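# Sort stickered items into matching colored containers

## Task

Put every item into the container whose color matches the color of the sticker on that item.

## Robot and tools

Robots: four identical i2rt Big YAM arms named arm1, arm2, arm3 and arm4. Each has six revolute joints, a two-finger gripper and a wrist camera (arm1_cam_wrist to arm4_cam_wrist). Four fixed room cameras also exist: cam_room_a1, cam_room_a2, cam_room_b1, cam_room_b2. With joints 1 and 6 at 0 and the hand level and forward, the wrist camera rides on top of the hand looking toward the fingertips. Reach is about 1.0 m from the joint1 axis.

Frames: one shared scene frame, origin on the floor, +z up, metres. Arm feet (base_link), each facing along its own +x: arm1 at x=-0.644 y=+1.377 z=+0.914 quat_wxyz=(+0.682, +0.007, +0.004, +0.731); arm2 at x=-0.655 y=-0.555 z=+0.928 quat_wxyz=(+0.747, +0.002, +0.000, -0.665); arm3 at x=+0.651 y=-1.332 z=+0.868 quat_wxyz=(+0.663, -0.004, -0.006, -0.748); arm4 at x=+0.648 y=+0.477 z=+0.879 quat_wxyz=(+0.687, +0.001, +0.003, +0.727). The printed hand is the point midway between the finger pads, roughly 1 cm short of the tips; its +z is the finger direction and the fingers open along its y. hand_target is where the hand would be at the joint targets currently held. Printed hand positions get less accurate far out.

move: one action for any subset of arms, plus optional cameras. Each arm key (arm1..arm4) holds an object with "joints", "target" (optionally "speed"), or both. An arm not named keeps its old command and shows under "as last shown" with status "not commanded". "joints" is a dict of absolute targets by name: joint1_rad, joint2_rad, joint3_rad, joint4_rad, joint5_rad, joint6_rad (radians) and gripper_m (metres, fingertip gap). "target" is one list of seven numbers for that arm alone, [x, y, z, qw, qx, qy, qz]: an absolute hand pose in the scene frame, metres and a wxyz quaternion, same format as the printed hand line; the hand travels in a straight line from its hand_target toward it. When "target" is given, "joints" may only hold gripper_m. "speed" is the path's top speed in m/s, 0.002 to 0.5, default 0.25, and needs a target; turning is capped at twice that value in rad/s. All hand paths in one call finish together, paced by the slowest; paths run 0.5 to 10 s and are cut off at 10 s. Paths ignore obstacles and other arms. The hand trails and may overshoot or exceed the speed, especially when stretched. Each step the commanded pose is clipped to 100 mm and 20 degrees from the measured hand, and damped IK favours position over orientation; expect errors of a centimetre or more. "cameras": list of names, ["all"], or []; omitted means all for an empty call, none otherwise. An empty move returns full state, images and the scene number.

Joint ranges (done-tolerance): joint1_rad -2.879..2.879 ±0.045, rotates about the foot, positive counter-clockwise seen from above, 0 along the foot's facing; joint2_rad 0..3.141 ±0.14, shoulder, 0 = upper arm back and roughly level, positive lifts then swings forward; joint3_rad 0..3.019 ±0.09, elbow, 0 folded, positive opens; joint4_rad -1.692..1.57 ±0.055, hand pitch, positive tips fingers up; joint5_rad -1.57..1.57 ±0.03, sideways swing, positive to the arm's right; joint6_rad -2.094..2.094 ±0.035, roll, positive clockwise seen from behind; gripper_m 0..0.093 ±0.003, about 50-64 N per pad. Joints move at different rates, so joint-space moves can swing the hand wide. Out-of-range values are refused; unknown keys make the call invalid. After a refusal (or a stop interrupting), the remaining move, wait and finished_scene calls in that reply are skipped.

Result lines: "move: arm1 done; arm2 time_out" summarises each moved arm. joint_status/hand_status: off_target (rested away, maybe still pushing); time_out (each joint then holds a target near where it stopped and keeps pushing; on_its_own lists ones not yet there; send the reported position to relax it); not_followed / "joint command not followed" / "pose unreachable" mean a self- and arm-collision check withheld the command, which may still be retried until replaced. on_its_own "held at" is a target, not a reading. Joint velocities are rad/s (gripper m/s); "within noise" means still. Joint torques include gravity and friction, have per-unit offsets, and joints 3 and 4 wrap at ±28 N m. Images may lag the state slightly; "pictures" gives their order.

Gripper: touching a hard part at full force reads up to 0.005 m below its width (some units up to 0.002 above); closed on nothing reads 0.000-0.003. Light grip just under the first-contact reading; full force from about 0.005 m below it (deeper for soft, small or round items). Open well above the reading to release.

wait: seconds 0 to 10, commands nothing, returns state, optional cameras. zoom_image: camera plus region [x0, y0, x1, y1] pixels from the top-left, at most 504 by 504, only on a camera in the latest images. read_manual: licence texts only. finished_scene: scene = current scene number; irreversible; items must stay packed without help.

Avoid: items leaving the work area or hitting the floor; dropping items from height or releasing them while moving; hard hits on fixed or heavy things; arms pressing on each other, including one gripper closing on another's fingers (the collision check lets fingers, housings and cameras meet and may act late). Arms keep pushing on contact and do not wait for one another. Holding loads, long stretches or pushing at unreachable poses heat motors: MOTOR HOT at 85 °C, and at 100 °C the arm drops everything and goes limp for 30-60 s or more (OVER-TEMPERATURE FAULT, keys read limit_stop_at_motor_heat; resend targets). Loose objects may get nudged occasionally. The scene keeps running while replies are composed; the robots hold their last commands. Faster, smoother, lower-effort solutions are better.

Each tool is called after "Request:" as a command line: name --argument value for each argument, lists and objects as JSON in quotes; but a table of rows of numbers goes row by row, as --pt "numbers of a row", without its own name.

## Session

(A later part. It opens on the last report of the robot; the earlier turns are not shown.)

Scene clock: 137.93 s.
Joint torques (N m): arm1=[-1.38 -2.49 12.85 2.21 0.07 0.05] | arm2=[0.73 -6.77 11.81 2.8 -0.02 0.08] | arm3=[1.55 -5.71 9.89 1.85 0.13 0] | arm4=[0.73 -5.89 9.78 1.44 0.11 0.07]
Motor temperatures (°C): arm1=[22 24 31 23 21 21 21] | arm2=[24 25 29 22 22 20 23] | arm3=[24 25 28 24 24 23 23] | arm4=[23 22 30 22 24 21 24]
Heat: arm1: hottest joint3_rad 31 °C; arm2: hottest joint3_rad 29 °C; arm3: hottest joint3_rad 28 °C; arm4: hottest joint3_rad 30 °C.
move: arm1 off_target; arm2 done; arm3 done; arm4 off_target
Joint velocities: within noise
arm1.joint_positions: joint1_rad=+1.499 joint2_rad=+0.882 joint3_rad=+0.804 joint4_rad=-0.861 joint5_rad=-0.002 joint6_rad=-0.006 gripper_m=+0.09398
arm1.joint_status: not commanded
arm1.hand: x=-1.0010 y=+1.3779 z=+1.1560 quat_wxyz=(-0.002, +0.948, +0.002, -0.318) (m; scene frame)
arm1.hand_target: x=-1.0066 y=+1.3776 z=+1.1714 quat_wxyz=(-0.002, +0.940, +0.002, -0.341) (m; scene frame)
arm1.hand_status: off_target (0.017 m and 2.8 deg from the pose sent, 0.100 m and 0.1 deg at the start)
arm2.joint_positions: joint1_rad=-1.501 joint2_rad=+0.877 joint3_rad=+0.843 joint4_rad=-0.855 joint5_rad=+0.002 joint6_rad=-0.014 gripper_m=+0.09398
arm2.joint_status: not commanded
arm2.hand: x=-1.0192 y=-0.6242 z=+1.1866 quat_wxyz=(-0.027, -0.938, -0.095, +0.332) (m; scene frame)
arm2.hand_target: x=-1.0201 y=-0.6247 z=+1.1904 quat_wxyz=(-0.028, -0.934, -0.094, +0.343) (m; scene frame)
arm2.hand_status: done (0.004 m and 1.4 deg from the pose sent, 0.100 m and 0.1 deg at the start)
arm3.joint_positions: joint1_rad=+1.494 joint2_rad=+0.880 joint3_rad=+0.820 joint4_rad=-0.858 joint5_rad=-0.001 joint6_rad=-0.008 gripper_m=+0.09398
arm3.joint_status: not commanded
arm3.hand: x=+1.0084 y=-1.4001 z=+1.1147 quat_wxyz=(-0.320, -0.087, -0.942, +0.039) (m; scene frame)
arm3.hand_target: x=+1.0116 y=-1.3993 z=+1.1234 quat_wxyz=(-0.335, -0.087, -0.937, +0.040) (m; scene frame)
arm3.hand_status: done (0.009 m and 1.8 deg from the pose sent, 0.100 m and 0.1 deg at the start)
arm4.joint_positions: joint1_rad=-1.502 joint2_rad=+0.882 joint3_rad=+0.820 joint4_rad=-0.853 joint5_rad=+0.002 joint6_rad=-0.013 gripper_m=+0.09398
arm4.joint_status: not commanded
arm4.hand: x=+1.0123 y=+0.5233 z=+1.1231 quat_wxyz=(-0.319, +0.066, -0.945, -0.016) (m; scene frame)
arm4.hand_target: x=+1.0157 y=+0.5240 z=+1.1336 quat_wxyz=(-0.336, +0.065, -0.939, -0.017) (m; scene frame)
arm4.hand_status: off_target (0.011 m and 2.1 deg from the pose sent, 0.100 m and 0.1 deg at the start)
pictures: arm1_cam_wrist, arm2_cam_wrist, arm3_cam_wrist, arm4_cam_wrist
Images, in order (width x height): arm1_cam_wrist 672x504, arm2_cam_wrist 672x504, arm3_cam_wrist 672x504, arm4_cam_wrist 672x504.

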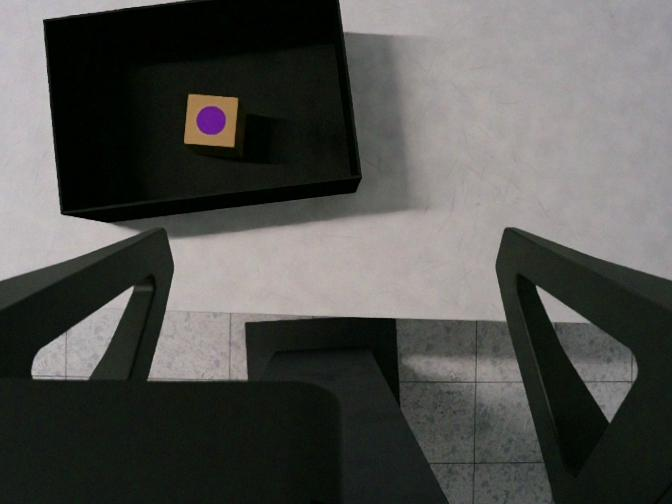

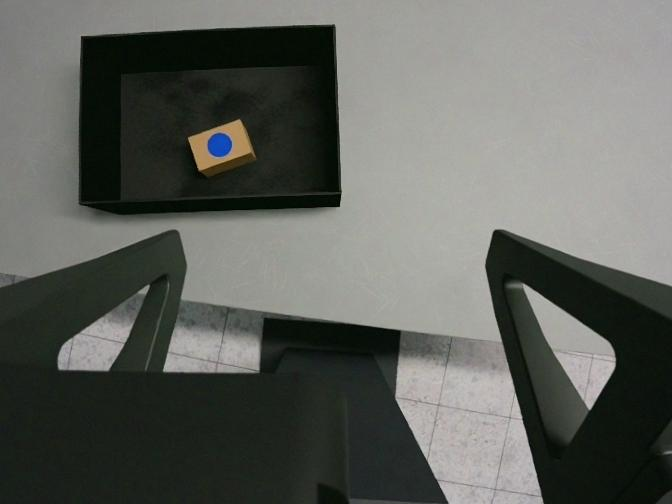

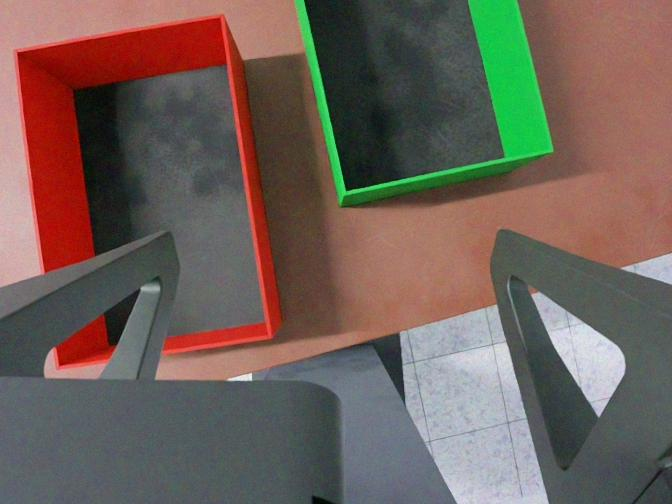

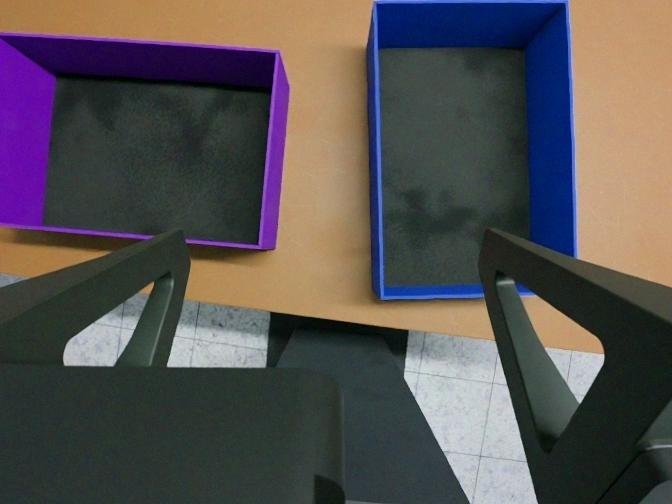

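Request:
move --arm1 '{"joints": {"joint1_rad": -1.5, "joint3_rad": 1.2}}' --arm2 '{"joints": {"joint1_rad": 1.5, "joint3_rad": 1.2}}' --arm3 '{"joints": {"joint1_rad": -1.5, "joint3_rad": 1.2}}' --arm4 '{"joints": {"joint1_rad": 1.5, "joint3_rad": 1.2}}' --cameras '["arm1_cam_wrist", "arm2_cam_wrist", "arm3_cam_wrist", "arm4_cam_wrist"]'

Request:
move --arm1 '{"joints": {"joint2_rad": 0.5, "joint3_rad": 1.0, "joint4_rad": -0.5}}' --arm2 '{"joints": {"joint2_rad": 0.5, "joint3_rad": 1.0, "joint4_rad": -0.5}}' --arm3 '{"joints": {"joint2_rad": 0.5, "joint3_rad": 1.0, "joint4_rad": -0.5}}' --arm4 '{"joints": {"joint2_rad": 0.5, "joint3_rad": 1.0, "joint4_rad": -0.5}}' --cameras '["all"]'

Scene clock: 179.63 s.
Joint torques (N m): arm1=[-5.48 -2.61 14.97 2 0.83 0.03] | arm2=[0.97 -5.54 14.71 2.66 0.06 0.08] | arm3=[0.85 -5.01 12.52 1.96 0.02 -0.06] | arm4=[1.03 -4.42 11.54 1.58 0.15 0.1]
Motor temperatures (°C): arm1=[22 24 33 24 21 21 21] | arm2=[24 25 33 23 22 20 23] | arm3=[24 25 29 24 24 23 23] | arm4=[23 22 35 22 24 21 24]
Heat: arm1: hottest joint3_rad 33 °C; arm2: hottest joint3_rad 33 °C; arm3: hottest joint3_rad 29 °C; arm4: hottest joint3_rad 35 °C.
move: arm1 done; arm2 done; arm3 done; arm4 done
Joint velocities: within noise
arm1.joint_positions: joint1_rad=-1.461 joint2_rad=+0.873 joint3_rad=+1.162 joint4_rad=-0.849 joint5_rad=-0.022 joint6_rad=-0.006 gripper_m=+0.09396
arm1.joint_status: all done
arm1.hand: x=-0.2370 y=+1.4519 z=+1.3492 quat_wxyz=(-0.475, +0.085, -0.874, -0.053) (m; scene frame)
arm1.hand_target: x=-0.2332 y=+1.4325 z=+1.3743 quat_wxyz=(-0.498, +0.061, -0.864, -0.036) (m; scene frame)
arm1.hand_status: not commanded
arm2.joint_positions: joint1_rad=+1.498 joint2_rad=+0.867 joint3_rad=+1.170 joint4_rad=-0.841 joint5_rad=+0.000 joint6_rad=-0.014 gripper_m=+0.09402
arm2.joint_status: all done
arm2.hand: x=-0.2502 y=-0.5391 z=+1.3788 quat_wxyz=(-0.494, +0.025, -0.869, -0.009) (m; scene frame)
arm2.hand_target: x=-0.2498 y=-0.5388 z=+1.3974 quat_wxyz=(-0.510, +0.024, -0.860, -0.009) (m; scene frame)
arm2.hand_status: not commanded
arm3.joint_positions: joint1_rad=-1.494 joint2_rad=+0.871 joint3_rad=+1.164 joint4_rad=-0.851 joint5_rad=+0.001 joint6_rad=-0.004 gripper_m=+0.09398
arm3.joint_status: all done
arm3.hand: x=+0.2449 y=-1.3071 z=+1.3097 quat_wxyz=(+0.006, -0.875, +0.021, +0.484) (m; scene frame)
arm3.hand_target: x=+0.2438 y=-1.3042 z=+1.3327 quat_wxyz=(+0.008, -0.863, +0.024, +0.504) (m; scene frame)
arm3.hand_status: not commanded
arm4.joint_positions: joint1_rad=+1.499 joint2_rad=+0.873 joint3_rad=+1.172 joint4_rad=-0.841 joint5_rad=+0.001 joint6_rad=-0.013 gripper_m=+0.09402
arm4.joint_status: all done
arm4.hand: x=+0.2420 y=+0.4857 z=+1.3297 quat_wxyz=(-0.006, +0.870, -0.002, -0.494) (m; scene frame)
arm4.hand_target: x=+0.2421 y=+0.4856 z=+1.3481 quat_wxyz=(-0.006, +0.861, -0.003, -0.509) (m; scene frame)
arm4.hand_status: not commanded
pictures: arm1_cam_wrist, arm2_cam_wrist, arm3_cam_wrist, arm4_cam_wrist
Images, in order (width x height): arm1_cam_wrist 672x504, arm2_cam_wrist 672x504, arm3_cam_wrist 672x504, arm4_cam_wrist 672x504.

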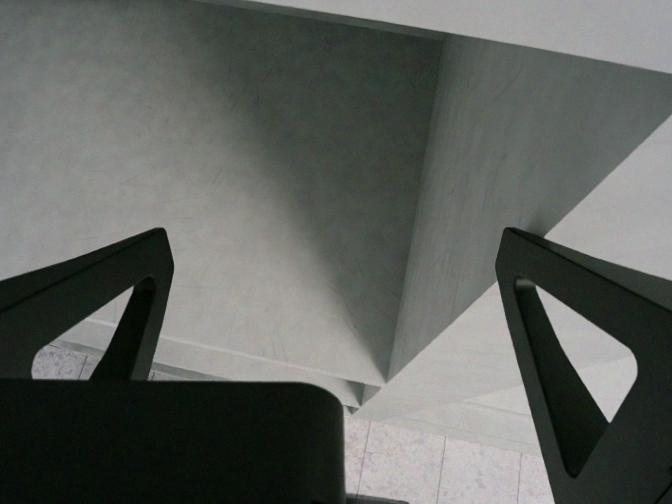

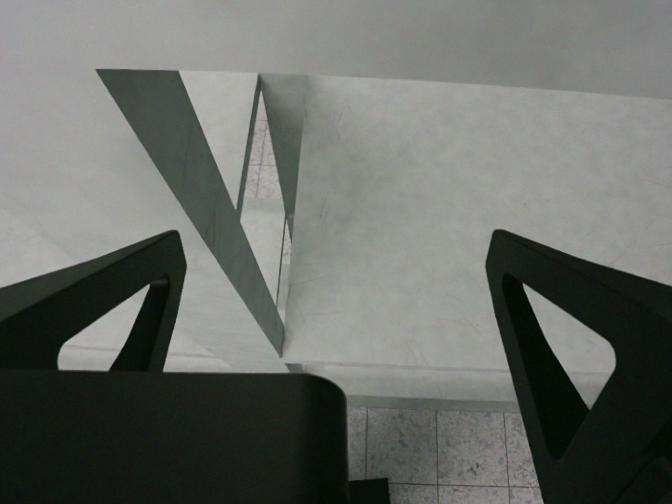

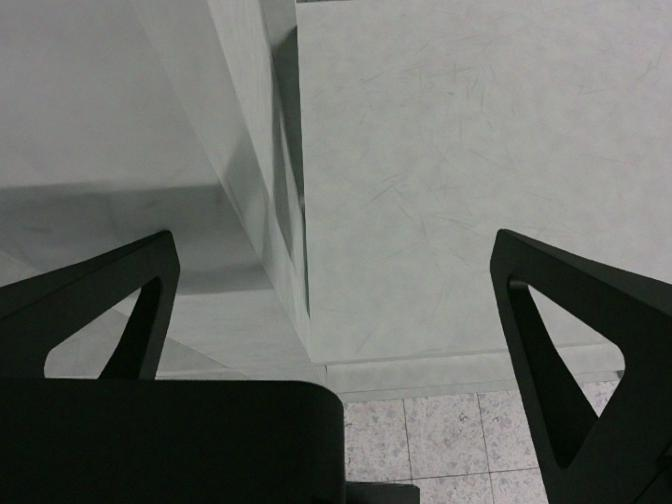

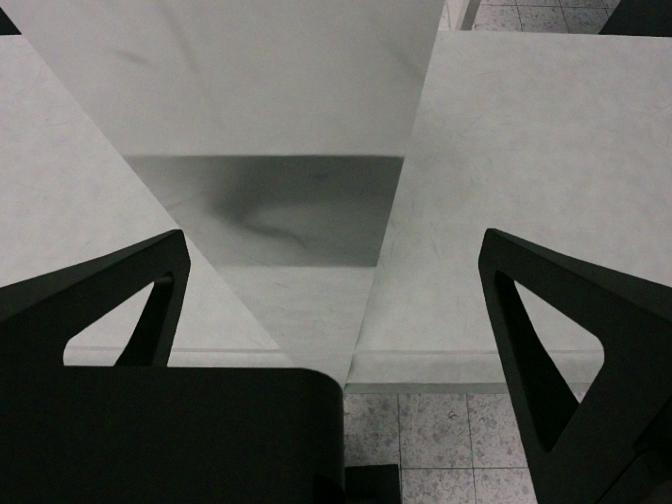

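Scene clock: 181.00 s.
Joint torques (N m): arm1=[-2.32 3.43 11.74 2.47 0.04 0.02] | arm2=[0.85 1.08 10.43 3.17 0.06 0.08] | arm3=[0.79 0.97 8.9 2.24 0.01 -0.06] | arm4=[0.73 2.08 8.88 2.02 0.12 0.09]
Motor temperatures (°C): arm1=[22 24 33 24 21 21 21] | arm2=[24 25 33 23 22 20 23] | arm3=[24 25 29 24 24 23 23] | arm4=[23 22 34 22 24 21 24]
Heat: arm1: hottest joint3_rad 33 °C; arm2: hottest joint3_rad 33 °C; arm3: hottest joint3_rad 29 °C; arm4: hottest joint3_rad 34 °C.
move: arm1 done; arm2 done; arm3 done; arm4 done
Joint velocities: within noise
arm1.joint_positions: joint1_rad=-1.494 joint2_rad=+0.495 joint3_rad=+0.991 joint4_rad=-0.517 joint5_rad=-0.002 joint6_rad=-0.006 gripper_m=+0.09396
arm1.joint_status: all done
arm1.hand: x=-0.3337 y=+1.4200 z=+1.4560 quat_wxyz=(-0.692, +0.053, -0.718, -0.051) (m; scene frame)
arm1.hand_target: x=-0.3326 y=+1.4179 z=+1.4641 quat_wxyz=(-0.700, +0.050, -0.711, -0.049) (m; scene frame)
arm1.hand_status: not commanded
arm2.joint_positions: joint1_rad=+1.498 joint2_rad=+0.493 joint3_rad=+1.011 joint4_rad=-0.514 joint5_rad=+0.000 joint6_rad=-0.014 gripper_m=+0.09402
arm2.joint_status: all done
arm2.hand: x=-0.3563 y=-0.5442 z=+1.4885 quat_wxyz=(-0.709, +0.019, -0.705, -0.012) (m; scene frame)
arm2.hand_target: x=-0.3509 y=-0.5437 z=+1.4834 quat_wxyz=(-0.708, +0.019, -0.706, -0.012) (m; scene frame)
arm2.hand_status: not commanded
arm3.joint_positions: joint1_rad=-1.494 joint2_rad=+0.498 joint3_rad=+1.001 joint4_rad=-0.512 joint5_rad=+0.001 joint6_rad=-0.004 gripper_m=+0.09398
arm3.joint_status: all done
arm3.hand: x=+0.3461 y=-1.3100 z=+1.4196 quat_wxyz=(+0.012, -0.711, +0.019, +0.703) (m; scene frame)
arm3.hand_target: x=+0.3454 y=-1.3081 z=+1.4218 quat_wxyz=(+0.014, -0.707, +0.022, +0.706) (m; scene frame)
arm3.hand_status: not commanded
arm4.joint_positions: joint1_rad=+1.499 joint2_rad=+0.492 joint3_rad=+0.998 joint4_rad=-0.514 joint5_rad=+0.001 joint6_rad=-0.013 gripper_m=+0.09402
arm4.joint_status: all done
arm4.hand: x=+0.3480 y=+0.4845 z=+1.4327 quat_wxyz=(-0.009, +0.708, -0.002, -0.706) (m; scene frame)
arm4.hand_target: x=+0.3451 y=+0.4844 z=+1.4352 quat_wxyz=(-0.009, +0.705, -0.003, -0.709) (m; scene frame)
arm4.hand_status: not commanded
pictures: arm1_cam_wrist, arm2_cam_wrist, arm3_cam_wrist, arm4_cam_wrist, cam_room_a1, cam_room_a2, cam_room_b1, cam_room_b2
Images, in order (width x height): arm1_cam_wrist 672x504, arm2_cam_wrist 672x504, arm3_cam_wrist 672x504, arm4_cam_wrist 672x504, cam_room_a1 672x504, cam_room_a2 672x504, cam_room_b1 672x504, cam_room_b2 672x504.

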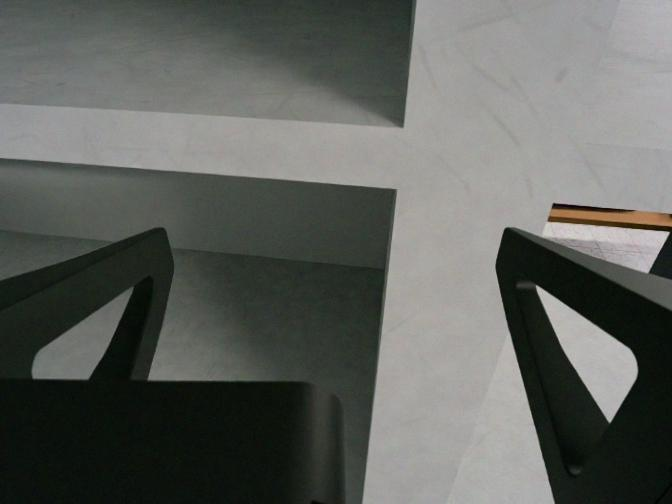

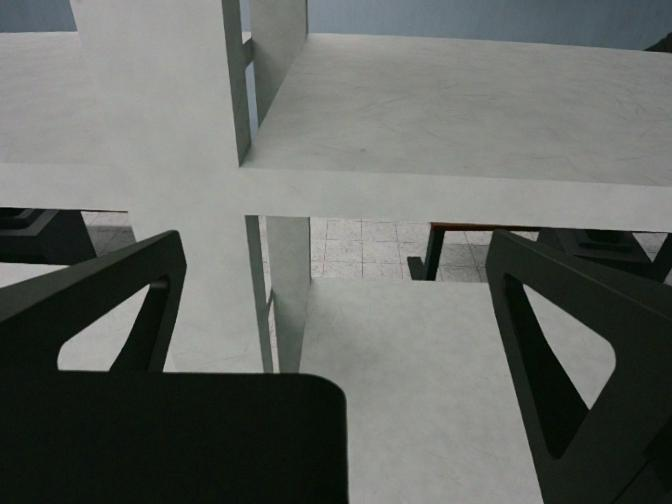

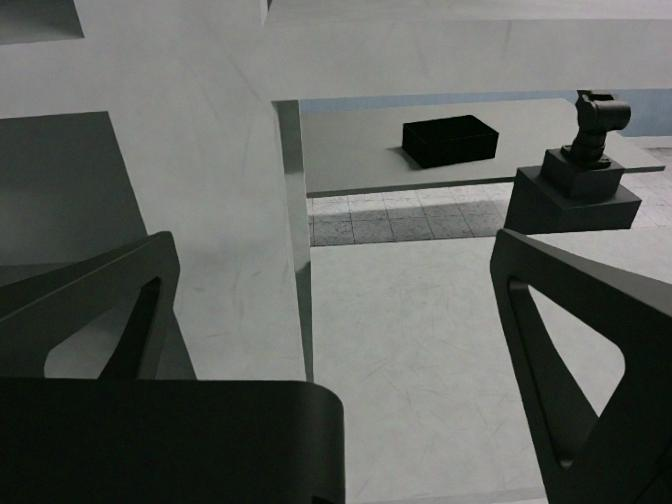

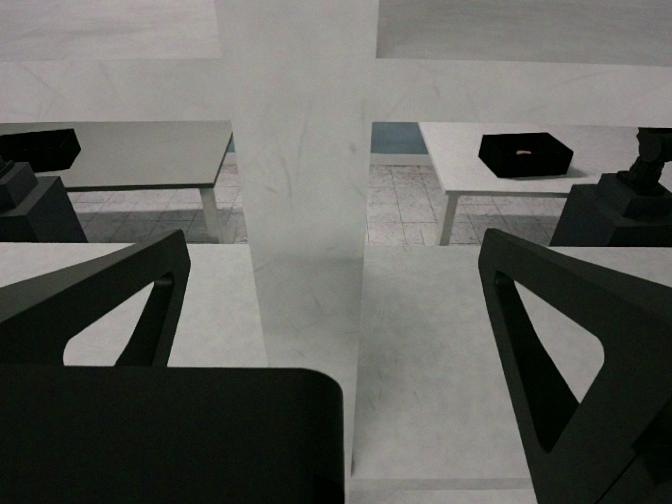

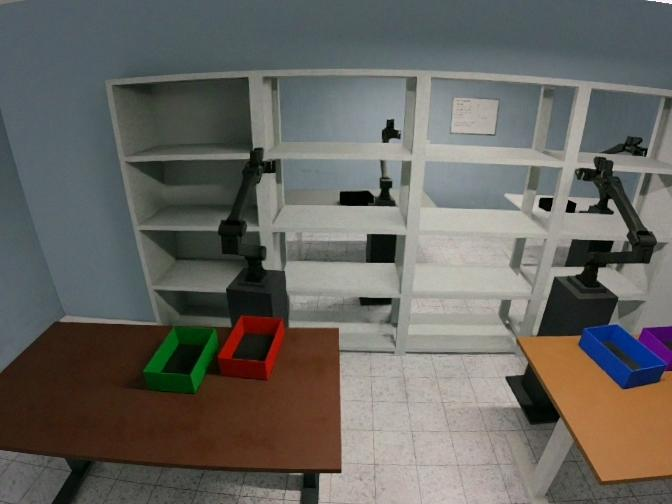

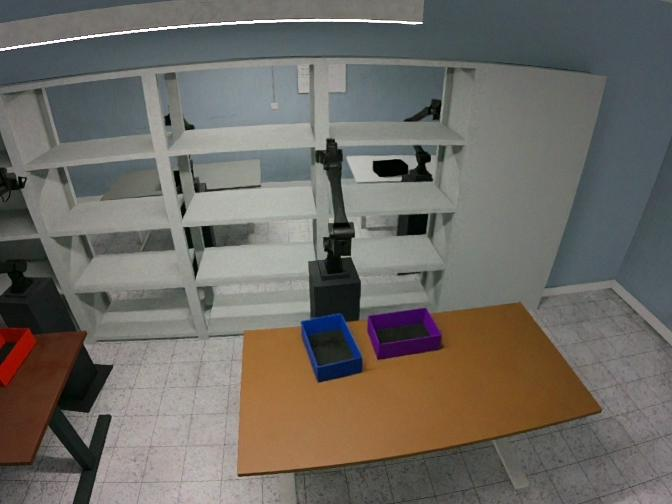

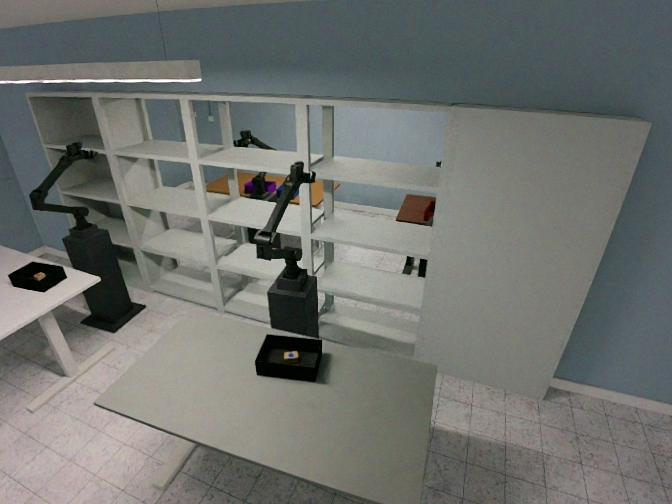

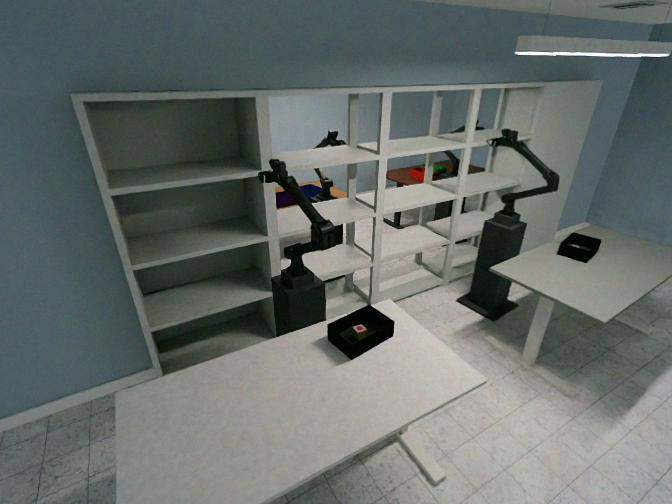

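Request:
move --arm1 '{"joints": {"joint1_rad": 1.8, "joint2_rad": 0.9, "joint3_rad": 1.1, "joint4_rad": -1.1}}' --arm2 '{"joints": {"joint1_rad": -1.15, "joint2_rad": 0.9, "joint3_rad": 1.1, "joint4_rad": -1.1}}' --cameras '["arm1_cam_wrist", "arm2_cam_wrist"]'

Scene clock: 266.50 s.
Joint torques (N m): arm1=[-1.85 -3.31 14.12 0.99 0.1 0.02] | arm2=[0.56 -7.3 14.6 1.4 -0.1 0.08] | arm3=[0.79 1.14 8.95 2.24 0.02 -0.06] | arm4=[0.38 1.61 8.96 2 0.12 0.06]
Motor temperatures (°C): arm1=[22 24 35 24 21 21 21] | arm2=[24 24 32 23 22 20 23] | arm3=[24 24 29 24 24 23 23] | arm4=[23 22 32 22 24 21 24]
Heat: arm1: hottest joint3_rad 35 °C; arm2: hottest joint3_rad 32 °C; arm3: hottest joint3_rad 29 °C; arm4: hottest joint3_rad 32 °C.
move: arm1 done; arm2 done
Joint velocities: within noise
arm1.joint_positions: joint1_rad=+1.796 joint2_rad=+0.915 joint3_rad=+1.071 joint4_rad=-1.090 joint5_rad=-0.003 joint6_rad=-0.006 gripper_m=+0.09400
arm1.joint_status: all done
arm1.hand: x=-0.9921 y=+1.2693 z=+1.2512 quat_wxyz=(+0.044, +0.937, +0.143, -0.317) (m; scene frame)
arm1.hand_target: x=-0.9902 y=+1.2686 z=+1.2702 quat_wxyz=(+0.046, +0.931, +0.143, -0.333) (m; scene frame)
arm1.hand_status: not commanded
arm2.joint_positions: joint1_rad=-1.148 joint2_rad=+0.912 joint3_rad=+1.070 joint4_rad=-1.086 joint5_rad=+0.003 joint6_rad=-0.013 gripper_m=+0.09405
arm2.joint_status: all done
arm2.hand: x=-0.9731 y=-0.7454 z=+1.2599 quat_wxyz=(-0.079, -0.913, -0.259, +0.304) (m; scene frame)
arm2.hand_target: x=-0.9723 y=-0.7444 z=+1.2778 quat_wxyz=(-0.084, -0.909, -0.257, +0.317) (m; scene frame)
arm2.hand_status: not commanded
arm3, arm4: as last shown
pictures: arm1_cam_wrist, arm2_cam_wrist
Images, in order (width x height): arm1_cam_wrist 672x504, arm2_cam_wrist 672x504.

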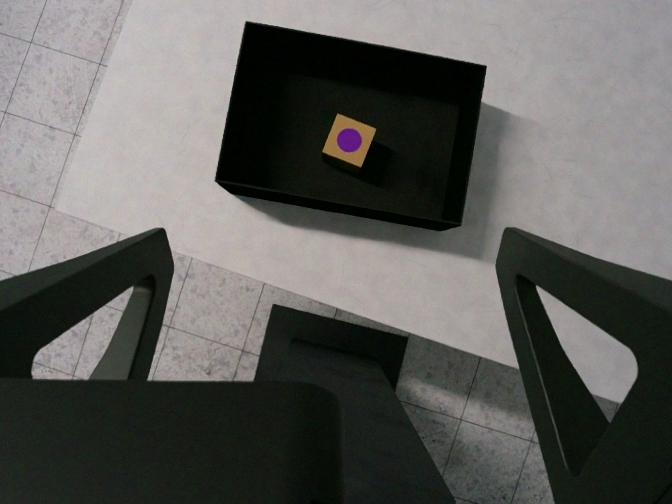

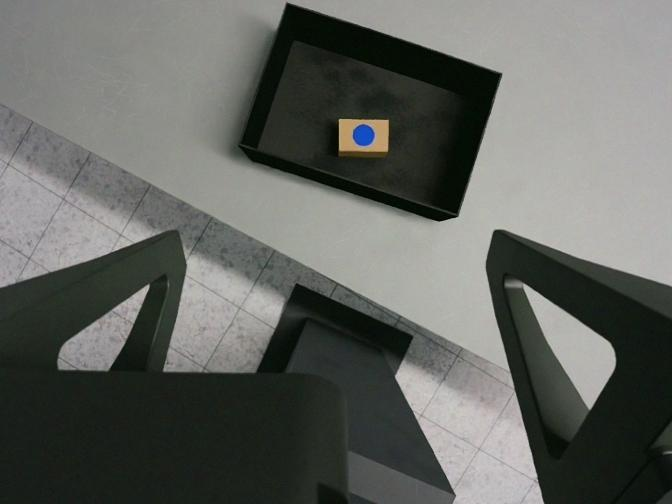

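Request:
move --arm1 '{"target": [-1.112, 1.2525, 0.97, 0.0045, -0.9657, 0.0169, 0.2588]}' --arm2 '{"target": [-1.112, -0.782, 0.94, -0.0689, -0.9310, -0.2573, 0.2494]}' --cameras '["arm1_cam_wrist", "arm2_cam_wrist", "cam_room_b1", "cam_room_b2"]'

Scene clock: 300.60 s.
Joint torques (N m): arm1=[-1.08 -9.52 10.15 1.77 0.27 0.13] | arm2=[0.09 -14.27 10.39 2.44 -0.21 -0.07] | arm3=[0.91 1.03 8.98 2.25 0.02 -0.03] | arm4=[1.14 1.85 8.92 1.94 0.12 0.04]
Motor temperatures (°C): arm1=[22 24 36 23 21 21 21] | arm2=[24 24 32 23 22 20 23] | arm3=[24 24 29 24 24 23 23] | arm4=[23 21 32 22 24 21 24]
Heat: arm1: hottest joint3_rad 36 °C; arm2: hottest joint3_rad 32 °C; arm3: hottest joint3_rad 29 °C; arm4: hottest joint3_rad 32 °C.
move: arm1 off_target; arm2 off_target
Joint velocities: within noise
arm1.joint_positions: joint1_rad=+1.812 joint2_rad=+1.545 joint3_rad=+0.826 joint4_rad=-0.414 joint5_rad=+0.166 joint6_rad=+0.307 gripper_m=+0.09400
arm1.joint_status: not commanded
arm1.hand: x=-1.1013 y=+1.2613 z=+0.9580 quat_wxyz=(-0.012, +0.971, -0.017, -0.239) (m; scene frame)
arm1.hand_target: x=-1.1116 y=+1.2526 z=+0.9702 quat_wxyz=(-0.004, +0.966, -0.017, -0.259) (m; scene frame)
arm1.hand_status: off_target (0.018 m and 2.5 deg from the pose sent, 0.306 m and 20.6 deg at the start)
arm2.joint_positions: joint1_rad=-1.234 joint2_rad=+1.645 joint3_rad=+0.828 joint4_rad=-0.262 joint5_rad=-0.045 joint6_rad=-0.067 gripper_m=+0.09405
arm2.joint_status: not commanded
arm2.hand: x=-1.0976 y=-0.7794 z=+0.9326 quat_wxyz=(-0.067, -0.936, -0.255, +0.233) (m; scene frame)
arm2.hand_target: x=-1.1118 y=-0.7818 z=+0.9404 quat_wxyz=(-0.069, -0.931, -0.257, +0.250) (m; scene frame)
arm2.hand_status: off_target (0.016 m and 2.0 deg from the pose sent, 0.351 m and 6.7 deg at the start)
arm3, arm4: as last shown
pictures: arm1_cam_wrist, arm2_cam_wrist, cam_room_b1, cam_room_b2
Images, in order (width x height): arm1_cam_wrist 672x504, arm2_cam_wrist 672x504, cam_room_b1 672x504, cam_room_b2 672x504.

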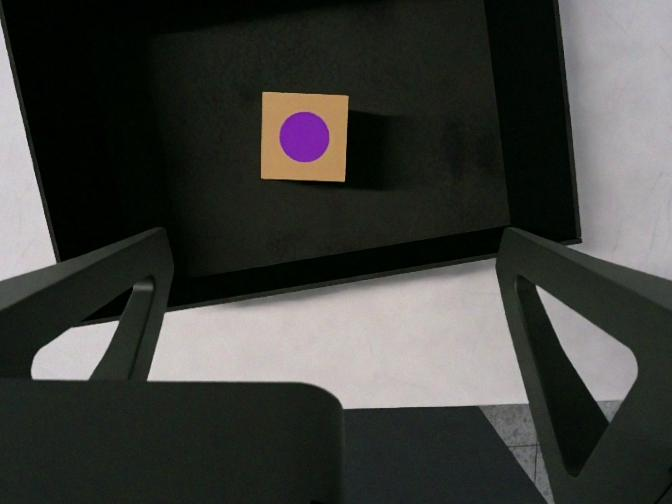

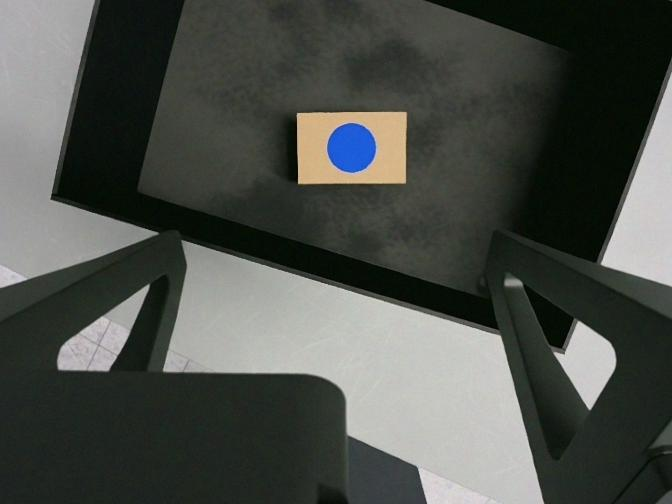

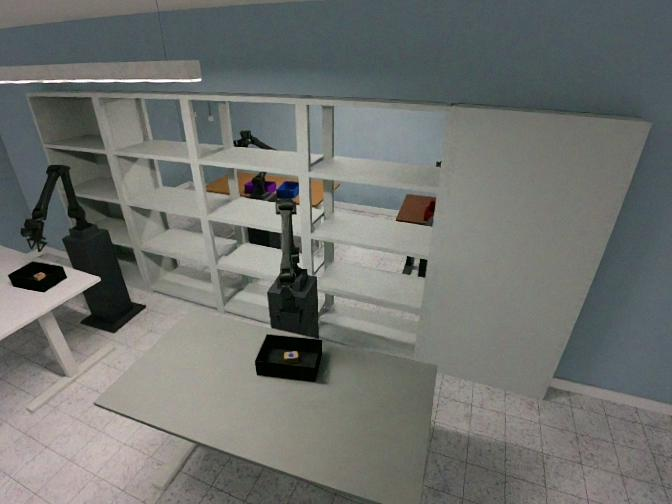

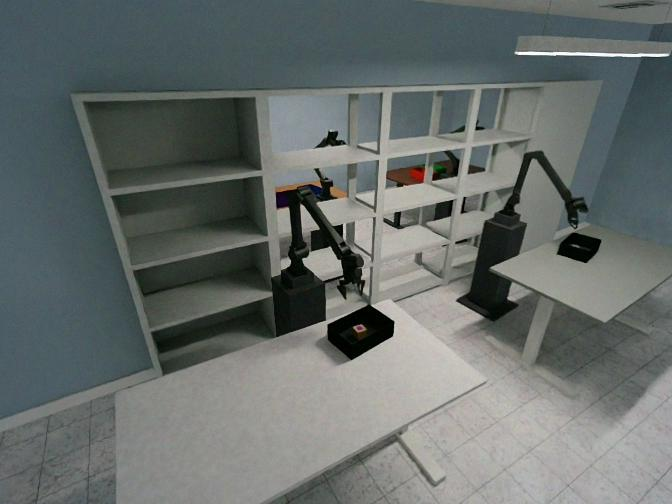

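Request:
move --arm1 '{"target": [-1.145, 1.238, 0.872, 0.0045, -0.9657, 0.0169, 0.2588]}' --arm2 '{"target": [-1.141, -0.789, 0.858, -0.0689, -0.9310, -0.2573, 0.2494]}' --cameras '["arm1_cam_wrist", "arm2_cam_wrist", "cam_room_b1", "cam_room_b2"]'

Scene clock: 339.07 s.
Joint torques (N m): arm1=[-1.32 -12.57 10 1.7 0.21 0.11] | arm2=[-0.03 -15.91 9.88 2.35 -0.22 -0.07] | arm3=[0.79 1.08 8.95 2.29 0.01 -0.05] | arm4=[0.56 2.02 8.96 2.02 0.1 0.07]
Motor temperatures (°C): arm1=[22 25 33 23 21 21 21] | arm2=[24 25 32 23 22 20 23] | arm3=[24 24 29 24 24 23 23] | arm4=[23 21 32 22 24 21 24]
Heat: arm1: hottest joint3_rad 33 °C; arm2: hottest joint3_rad 32 °C; arm3: hottest joint3_rad 29 °C; arm4: hottest joint3_rad 32 °C.
move: arm1 off_target; arm2 off_target
Joint velocities: within noise
arm1.joint_positions: joint1_rad=+1.822 joint2_rad=+1.837 joint3_rad=+0.833 joint4_rad=-0.157 joint5_rad=+0.170 joint6_rad=+0.316 gripper_m=+0.09400
arm1.joint_status: not commanded
arm1.hand: x=-1.1191 y=+1.2517 z=+0.8516 quat_wxyz=(-0.017, +0.974, -0.015, -0.226) (m; scene frame)
arm1.hand_target: x=-1.1438 y=+1.2383 z=+0.8730 quat_wxyz=(-0.004, +0.966, -0.017, -0.259) (m; scene frame)
arm1.hand_status: off_target (0.036 m and 4.1 deg from the pose sent, 0.099 m and 2.5 deg at the start)
arm2.joint_positions: joint1_rad=-1.247 joint2_rad=+1.885 joint3_rad=+0.863 joint4_rad=-0.065 joint5_rad=-0.052 joint6_rad=-0.078 gripper_m=+0.09405
arm2.joint_status: not commanded
arm2.hand: x=-1.1199 y=-0.7836 z=+0.8508 quat_wxyz=(-0.067, -0.937, -0.255, +0.230) (m; scene frame)
arm2.hand_target: x=-1.1404 y=-0.7887 z=+0.8588 quat_wxyz=(-0.069, -0.931, -0.257, +0.250) (m; scene frame)
arm2.hand_status: off_target (0.023 m and 2.4 deg from the pose sent, 0.087 m and 2.0 deg at the start)
arm3, arm4: as last shown
pictures: arm1_cam_wrist, arm2_cam_wrist, cam_room_b1, cam_room_b2
Images, in order (width x height): arm1_cam_wrist 672x504, arm2_cam_wrist 672x504, cam_room_b1 672x504, cam_room_b2 672x504.

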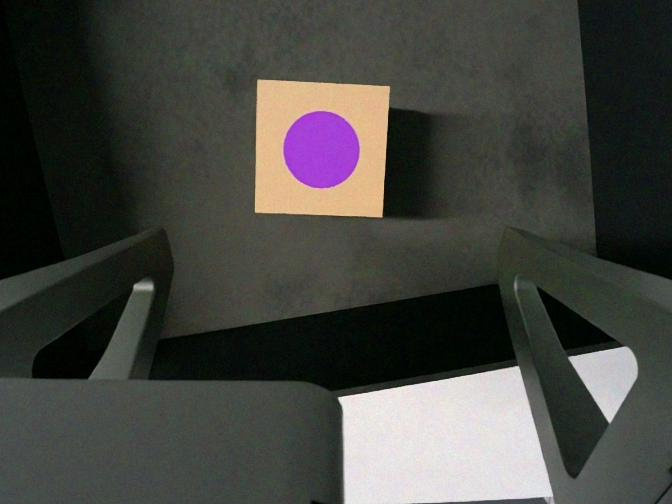

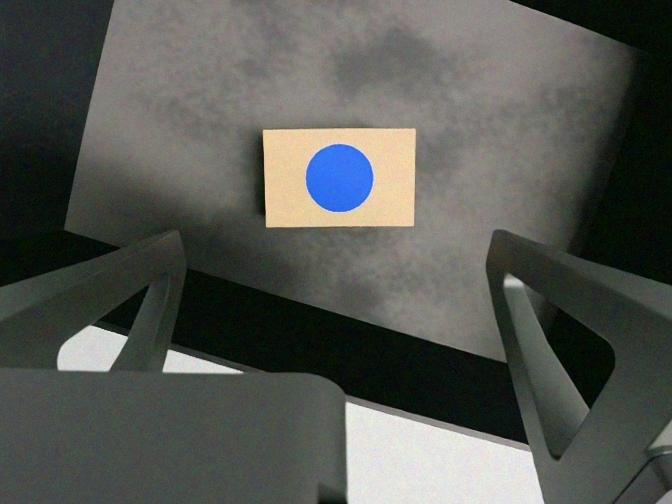

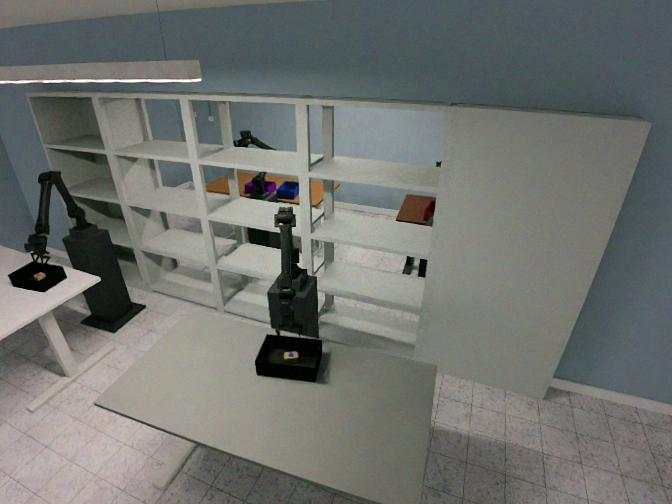

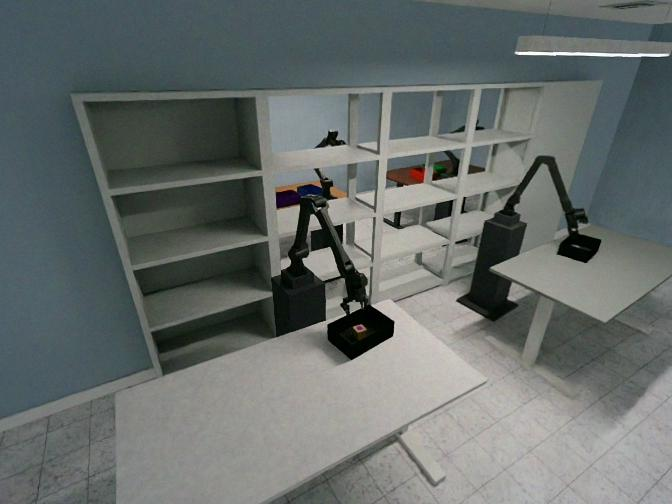

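Request:
move --arm1 '{"target": [-1.168, 1.234, 0.760, 0.0113, -0.9568, 0.0376, 0.288], "speed": 0.15}' --arm2 '{"target": [-1.154, -0.795, 0.746, -0.0689, -0.9310, -0.2573, 0.2494], "speed": 0.15}' --cameras '["arm1_cam_wrist", "arm2_cam_wrist", "cam_room_b1", "cam_room_b2"]'

Scene clock: 375.13 s.
Joint torques (N m): arm1=[-1.32 -13.22 6.99 1.88 0.31 0.1] | arm2=[0.21 -16.21 6.86 2.29 -0.01 -0.1] | arm3=[1.03 0.91 8.95 2.25 0.01 -0.05] | arm4=[0.62 1.96 8.98 2.09 0.1 0.04]
Motor temperatures (°C): arm1=[21 25 33 23 22 21 21] | arm2=[24 25 31 23 22 20 23] | arm3=[24 24 29 24 24 23 23] | arm4=[23 21 33 22 24 21 24]
Heat: arm1: hottest joint3_rad 33 °C; arm2: hottest joint3_rad 31 °C; arm3: hottest joint3_rad 29 °C; arm4: hottest joint3_rad 33 °C.
move: arm1 off_target; arm2 off_target
Joint velocities: within noise
arm1.joint_positions: joint1_rad=+1.831 joint2_rad=+2.150 joint3_rad=+0.899 joint4_rad=+0.167 joint5_rad=+0.217 joint6_rad=+0.351 gripper_m=+0.09400
arm1.joint_status: not commanded
arm1.hand: x=-1.1507 y=+1.2454 z=+0.7536 quat_wxyz=(-0.020, +0.962, -0.036, -0.268) (m; scene frame)
arm1.hand_target: x=-1.1675 y=+1.2339 z=+0.7607 quat_wxyz=(-0.011, +0.957, -0.037, -0.288) (m; scene frame)
arm1.hand_status: off_target (0.022 m and 2.5 deg from the pose sent, 0.105 m and 7.8 deg at the start)
arm2.joint_positions: joint1_rad=-1.250 joint2_rad=+2.177 joint3_rad=+0.957 joint4_rad=+0.170 joint5_rad=-0.056 joint6_rad=-0.076 gripper_m=+0.09405
arm2.joint_status: not commanded
arm2.hand: x=-1.1473 y=-0.7956 z=+0.7560 quat_wxyz=(-0.072, -0.933, -0.253, +0.247) (m; scene frame)
arm2.hand_target: x=-1.1537 y=-0.7949 z=+0.7463 quat_wxyz=(-0.069, -0.931, -0.257, +0.249) (m; scene frame)
arm2.hand_status: off_target (0.012 m and 0.7 deg from the pose sent, 0.111 m and 2.4 deg at the start)
arm3, arm4: as last shown
pictures: arm1_cam_wrist, arm2_cam_wrist, cam_room_b1, cam_room_b2
Images, in order (width x height): arm1_cam_wrist 672x504, arm2_cam_wrist 672x504, cam_room_b1 672x504, cam_room_b2 672x504.

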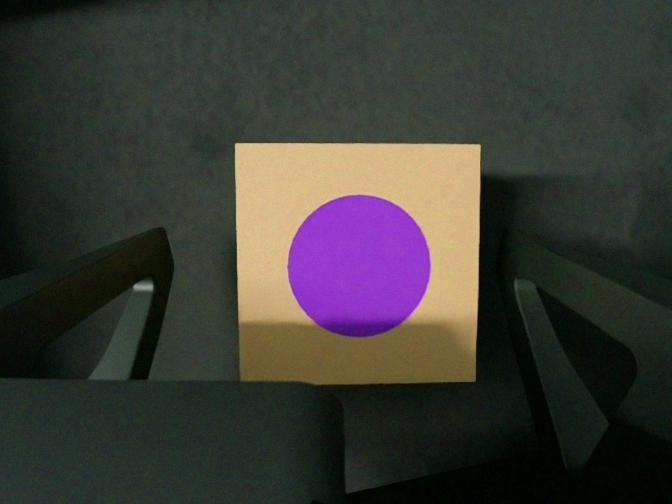

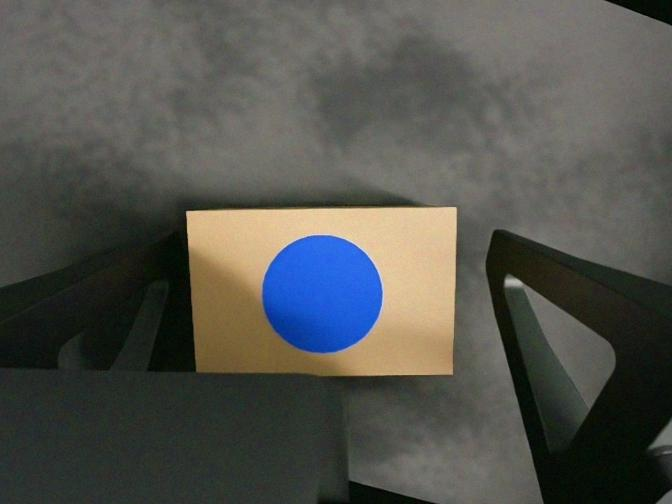

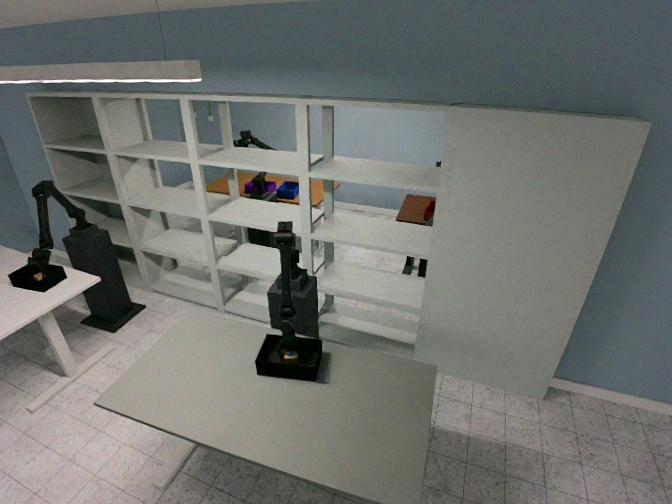

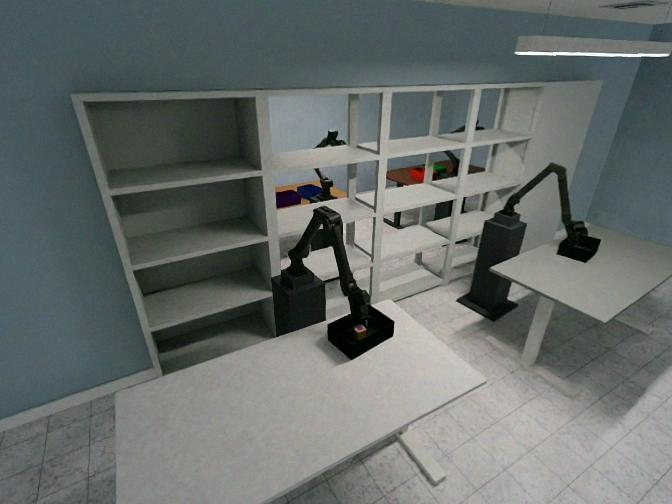

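Request:
move --arm1 '{"target": [-1.164, 1.240, 0.738, 0.0113, -0.9568, 0.0376, 0.288], "speed": 0.08}' --arm2 '{"target": [-1.142, -0.792, 0.723, -0.0689, -0.9310, -0.2573, 0.2494], "speed": 0.08}' --cameras '["arm1_cam_wrist", "arm2_cam_wrist"]'

Scene clock: 393.13 s.
Joint torques (N m): arm1=[-1.9 -12.51 6.12 1.99 0.11 0.01] | arm2=[0.67 -15.85 4.9 2.28 0.03 -0.04] | arm3=[0.85 1.2 8.99 2.24 0.01 -0.05] | arm4=[1.03 2.08 8.99 1.92 0.16 0.07]
Motor temperatures (°C): arm1=[21 25 32 23 22 21 21] | arm2=[24 26 30 23 22 20 23] | arm3=[24 24 29 24 24 23 23] | arm4=[23 21 33 22 24 21 24]
Heat: arm1: hottest joint3_rad 32 °C; arm2: hottest joint3_rad 30 °C; arm3: hottest joint3_rad 29 °C; arm4: hottest joint3_rad 33 °C.
move: arm1 off_target; arm2 off_target
Joint velocities: within noise
arm1.joint_positions: joint1_rad=+1.831 joint2_rad=+2.200 joint3_rad=+0.901 joint4_rad=+0.227 joint5_rad=+0.216 joint6_rad=+0.351 gripper_m=+0.09400
arm1.joint_status: not commanded
arm1.hand: x=-1.1498 y=+1.2457 z=+0.7362 quat_wxyz=(-0.018, +0.961, -0.037, -0.274) (m; scene frame)
arm1.hand_target: x=-1.1636 y=+1.2400 z=+0.7384 quat_wxyz=(-0.011, +0.957, -0.037, -0.288) (m; scene frame)
arm1.hand_status: off_target (0.015 m and 1.8 deg from the pose sent, 0.021 m and 2.6 deg at the start)
arm2.joint_positions: joint1_rad=-1.250 joint2_rad=+2.221 joint3_rad=+0.957 joint4_rad=+0.241 joint5_rad=-0.055 joint6_rad=-0.076 gripper_m=+0.09405
arm2.joint_status: not commanded
arm2.hand: x=-1.1486 y=-0.7960 z=+0.7414 quat_wxyz=(-0.074, -0.929, -0.252, +0.260) (m; scene frame)
arm2.hand_target: x=-1.1414 y=-0.7918 z=+0.7236 quat_wxyz=(-0.069, -0.931, -0.257, +0.249) (m; scene frame)
arm2.hand_status: off_target (0.020 m and 1.5 deg from the pose sent, 0.034 m and 0.7 deg at the start)
arm3, arm4: as last shown
pictures: arm1_cam_wrist, arm2_cam_wrist
Images, in order (width x height): arm1_cam_wrist 672x504, arm2_cam_wrist 672x504.

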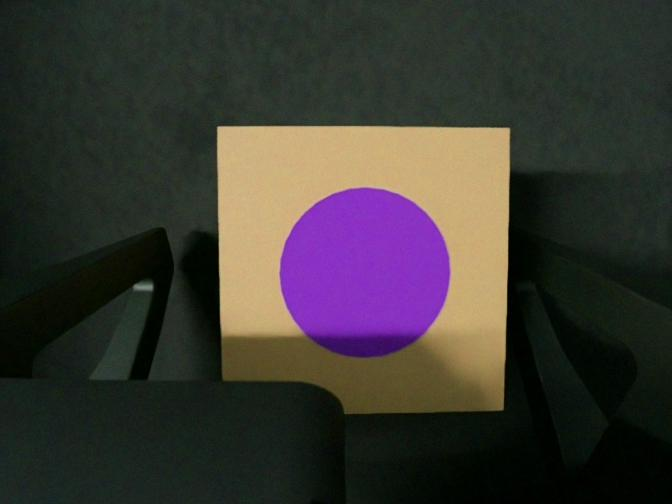

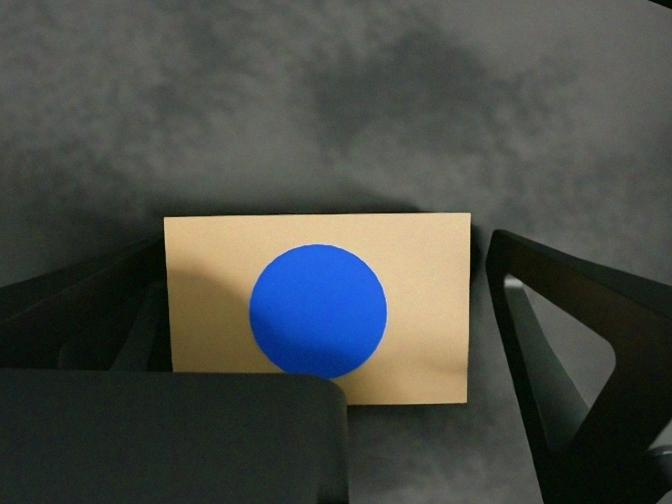

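Request:
move --arm1 '{"joints": {"gripper_m": 0.045}}' --arm2 '{"target": [-1.128, -0.785, 0.708, -0.0689, -0.9310, -0.2573, 0.2494], "speed": 0.08}' --cameras '["arm1_cam_wrist", "arm2_cam_wrist"]'

Scene clock: 401.40 s.
Joint torques (N m): arm1=[-2.37 -12.75 5.96 1.94 0.13 0.01] | arm2=[0.85 -15.03 2.7 2.15 -0.03 -0.06] | arm3=[0.91 1.14 8.99 2.24 0.01 -0.04] | arm4=[1.03 1.79 8.98 1.94 0.12 0.02]
Motor temperatures (°C): arm1=[21 26 32 23 22 21 21] | arm2=[24 26 29 23 22 20 23] | arm3=[24 24 29 24 24 23 23] | arm4=[23 21 33 22 24 21 24]
Heat: arm1: hottest joint3_rad 32 °C; arm2: hottest joint3_rad 29 °C; arm3: hottest joint3_rad 29 °C; arm4: hottest joint3_rad 33 °C.
move: arm1 off_target; arm2 off_target
Joint velocities: within noise
arm1.joint_positions: joint1_rad=+1.831 joint2_rad=+2.200 joint3_rad=+0.901 joint4_rad=+0.227 joint5_rad=+0.215 joint6_rad=+0.351 gripper_m=+0.05304
arm1.joint_status: gripper_m off_target (ended at +0.05307, target +0.04500)
arm1.hand: x=-1.1499 y=+1.2454 z=+0.7362 quat_wxyz=(-0.017, +0.961, -0.037, -0.274) (m; scene frame)
arm1.hand_target: x=-1.1637 y=+1.2400 z=+0.7384 quat_wxyz=(-0.011, +0.957, -0.037, -0.288) (m; scene frame)
arm1.hand_status: not commanded
arm2.joint_positions: joint1_rad=-1.250 joint2_rad=+2.241 joint3_rad=+0.948 joint4_rad=+0.306 joint5_rad=-0.054 joint6_rad=-0.076 gripper_m=+0.09405
arm2.joint_status: not commanded
arm2.hand: x=-1.1504 y=-0.7966 z=+0.7372 quat_wxyz=(-0.076, -0.924, -0.251, +0.277) (m; scene frame)
arm2.hand_target: x=-1.1272 y=-0.7847 z=+0.7099 quat_wxyz=(-0.069, -0.931, -0.257, +0.249) (m; scene frame)
arm2.hand_status: off_target (0.039 m and 3.4 deg from the pose sent, 0.041 m and 1.5 deg at the start)
arm3, arm4: as last shown
pictures: arm1_cam_wrist, arm2_cam_wrist
Images, in order (width x height): arm1_cam_wrist 672x504, arm2_cam_wrist 672x504.

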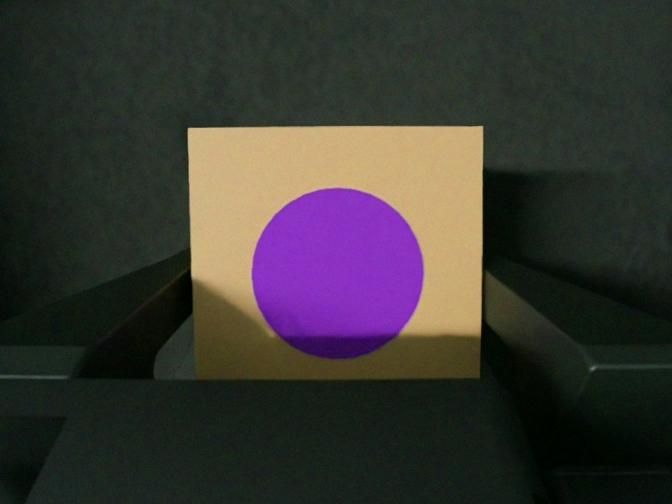

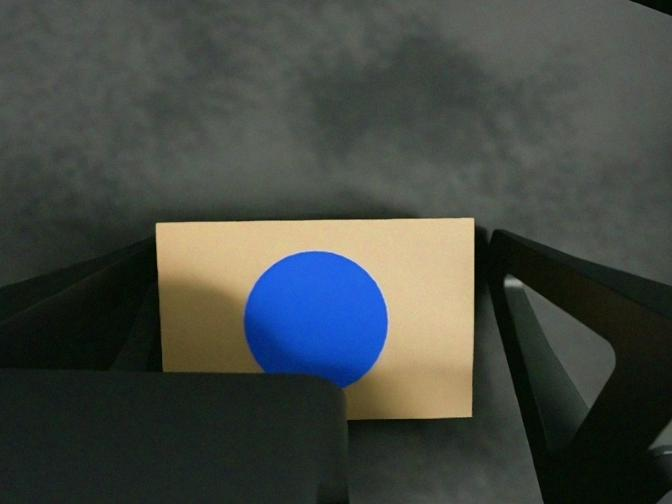

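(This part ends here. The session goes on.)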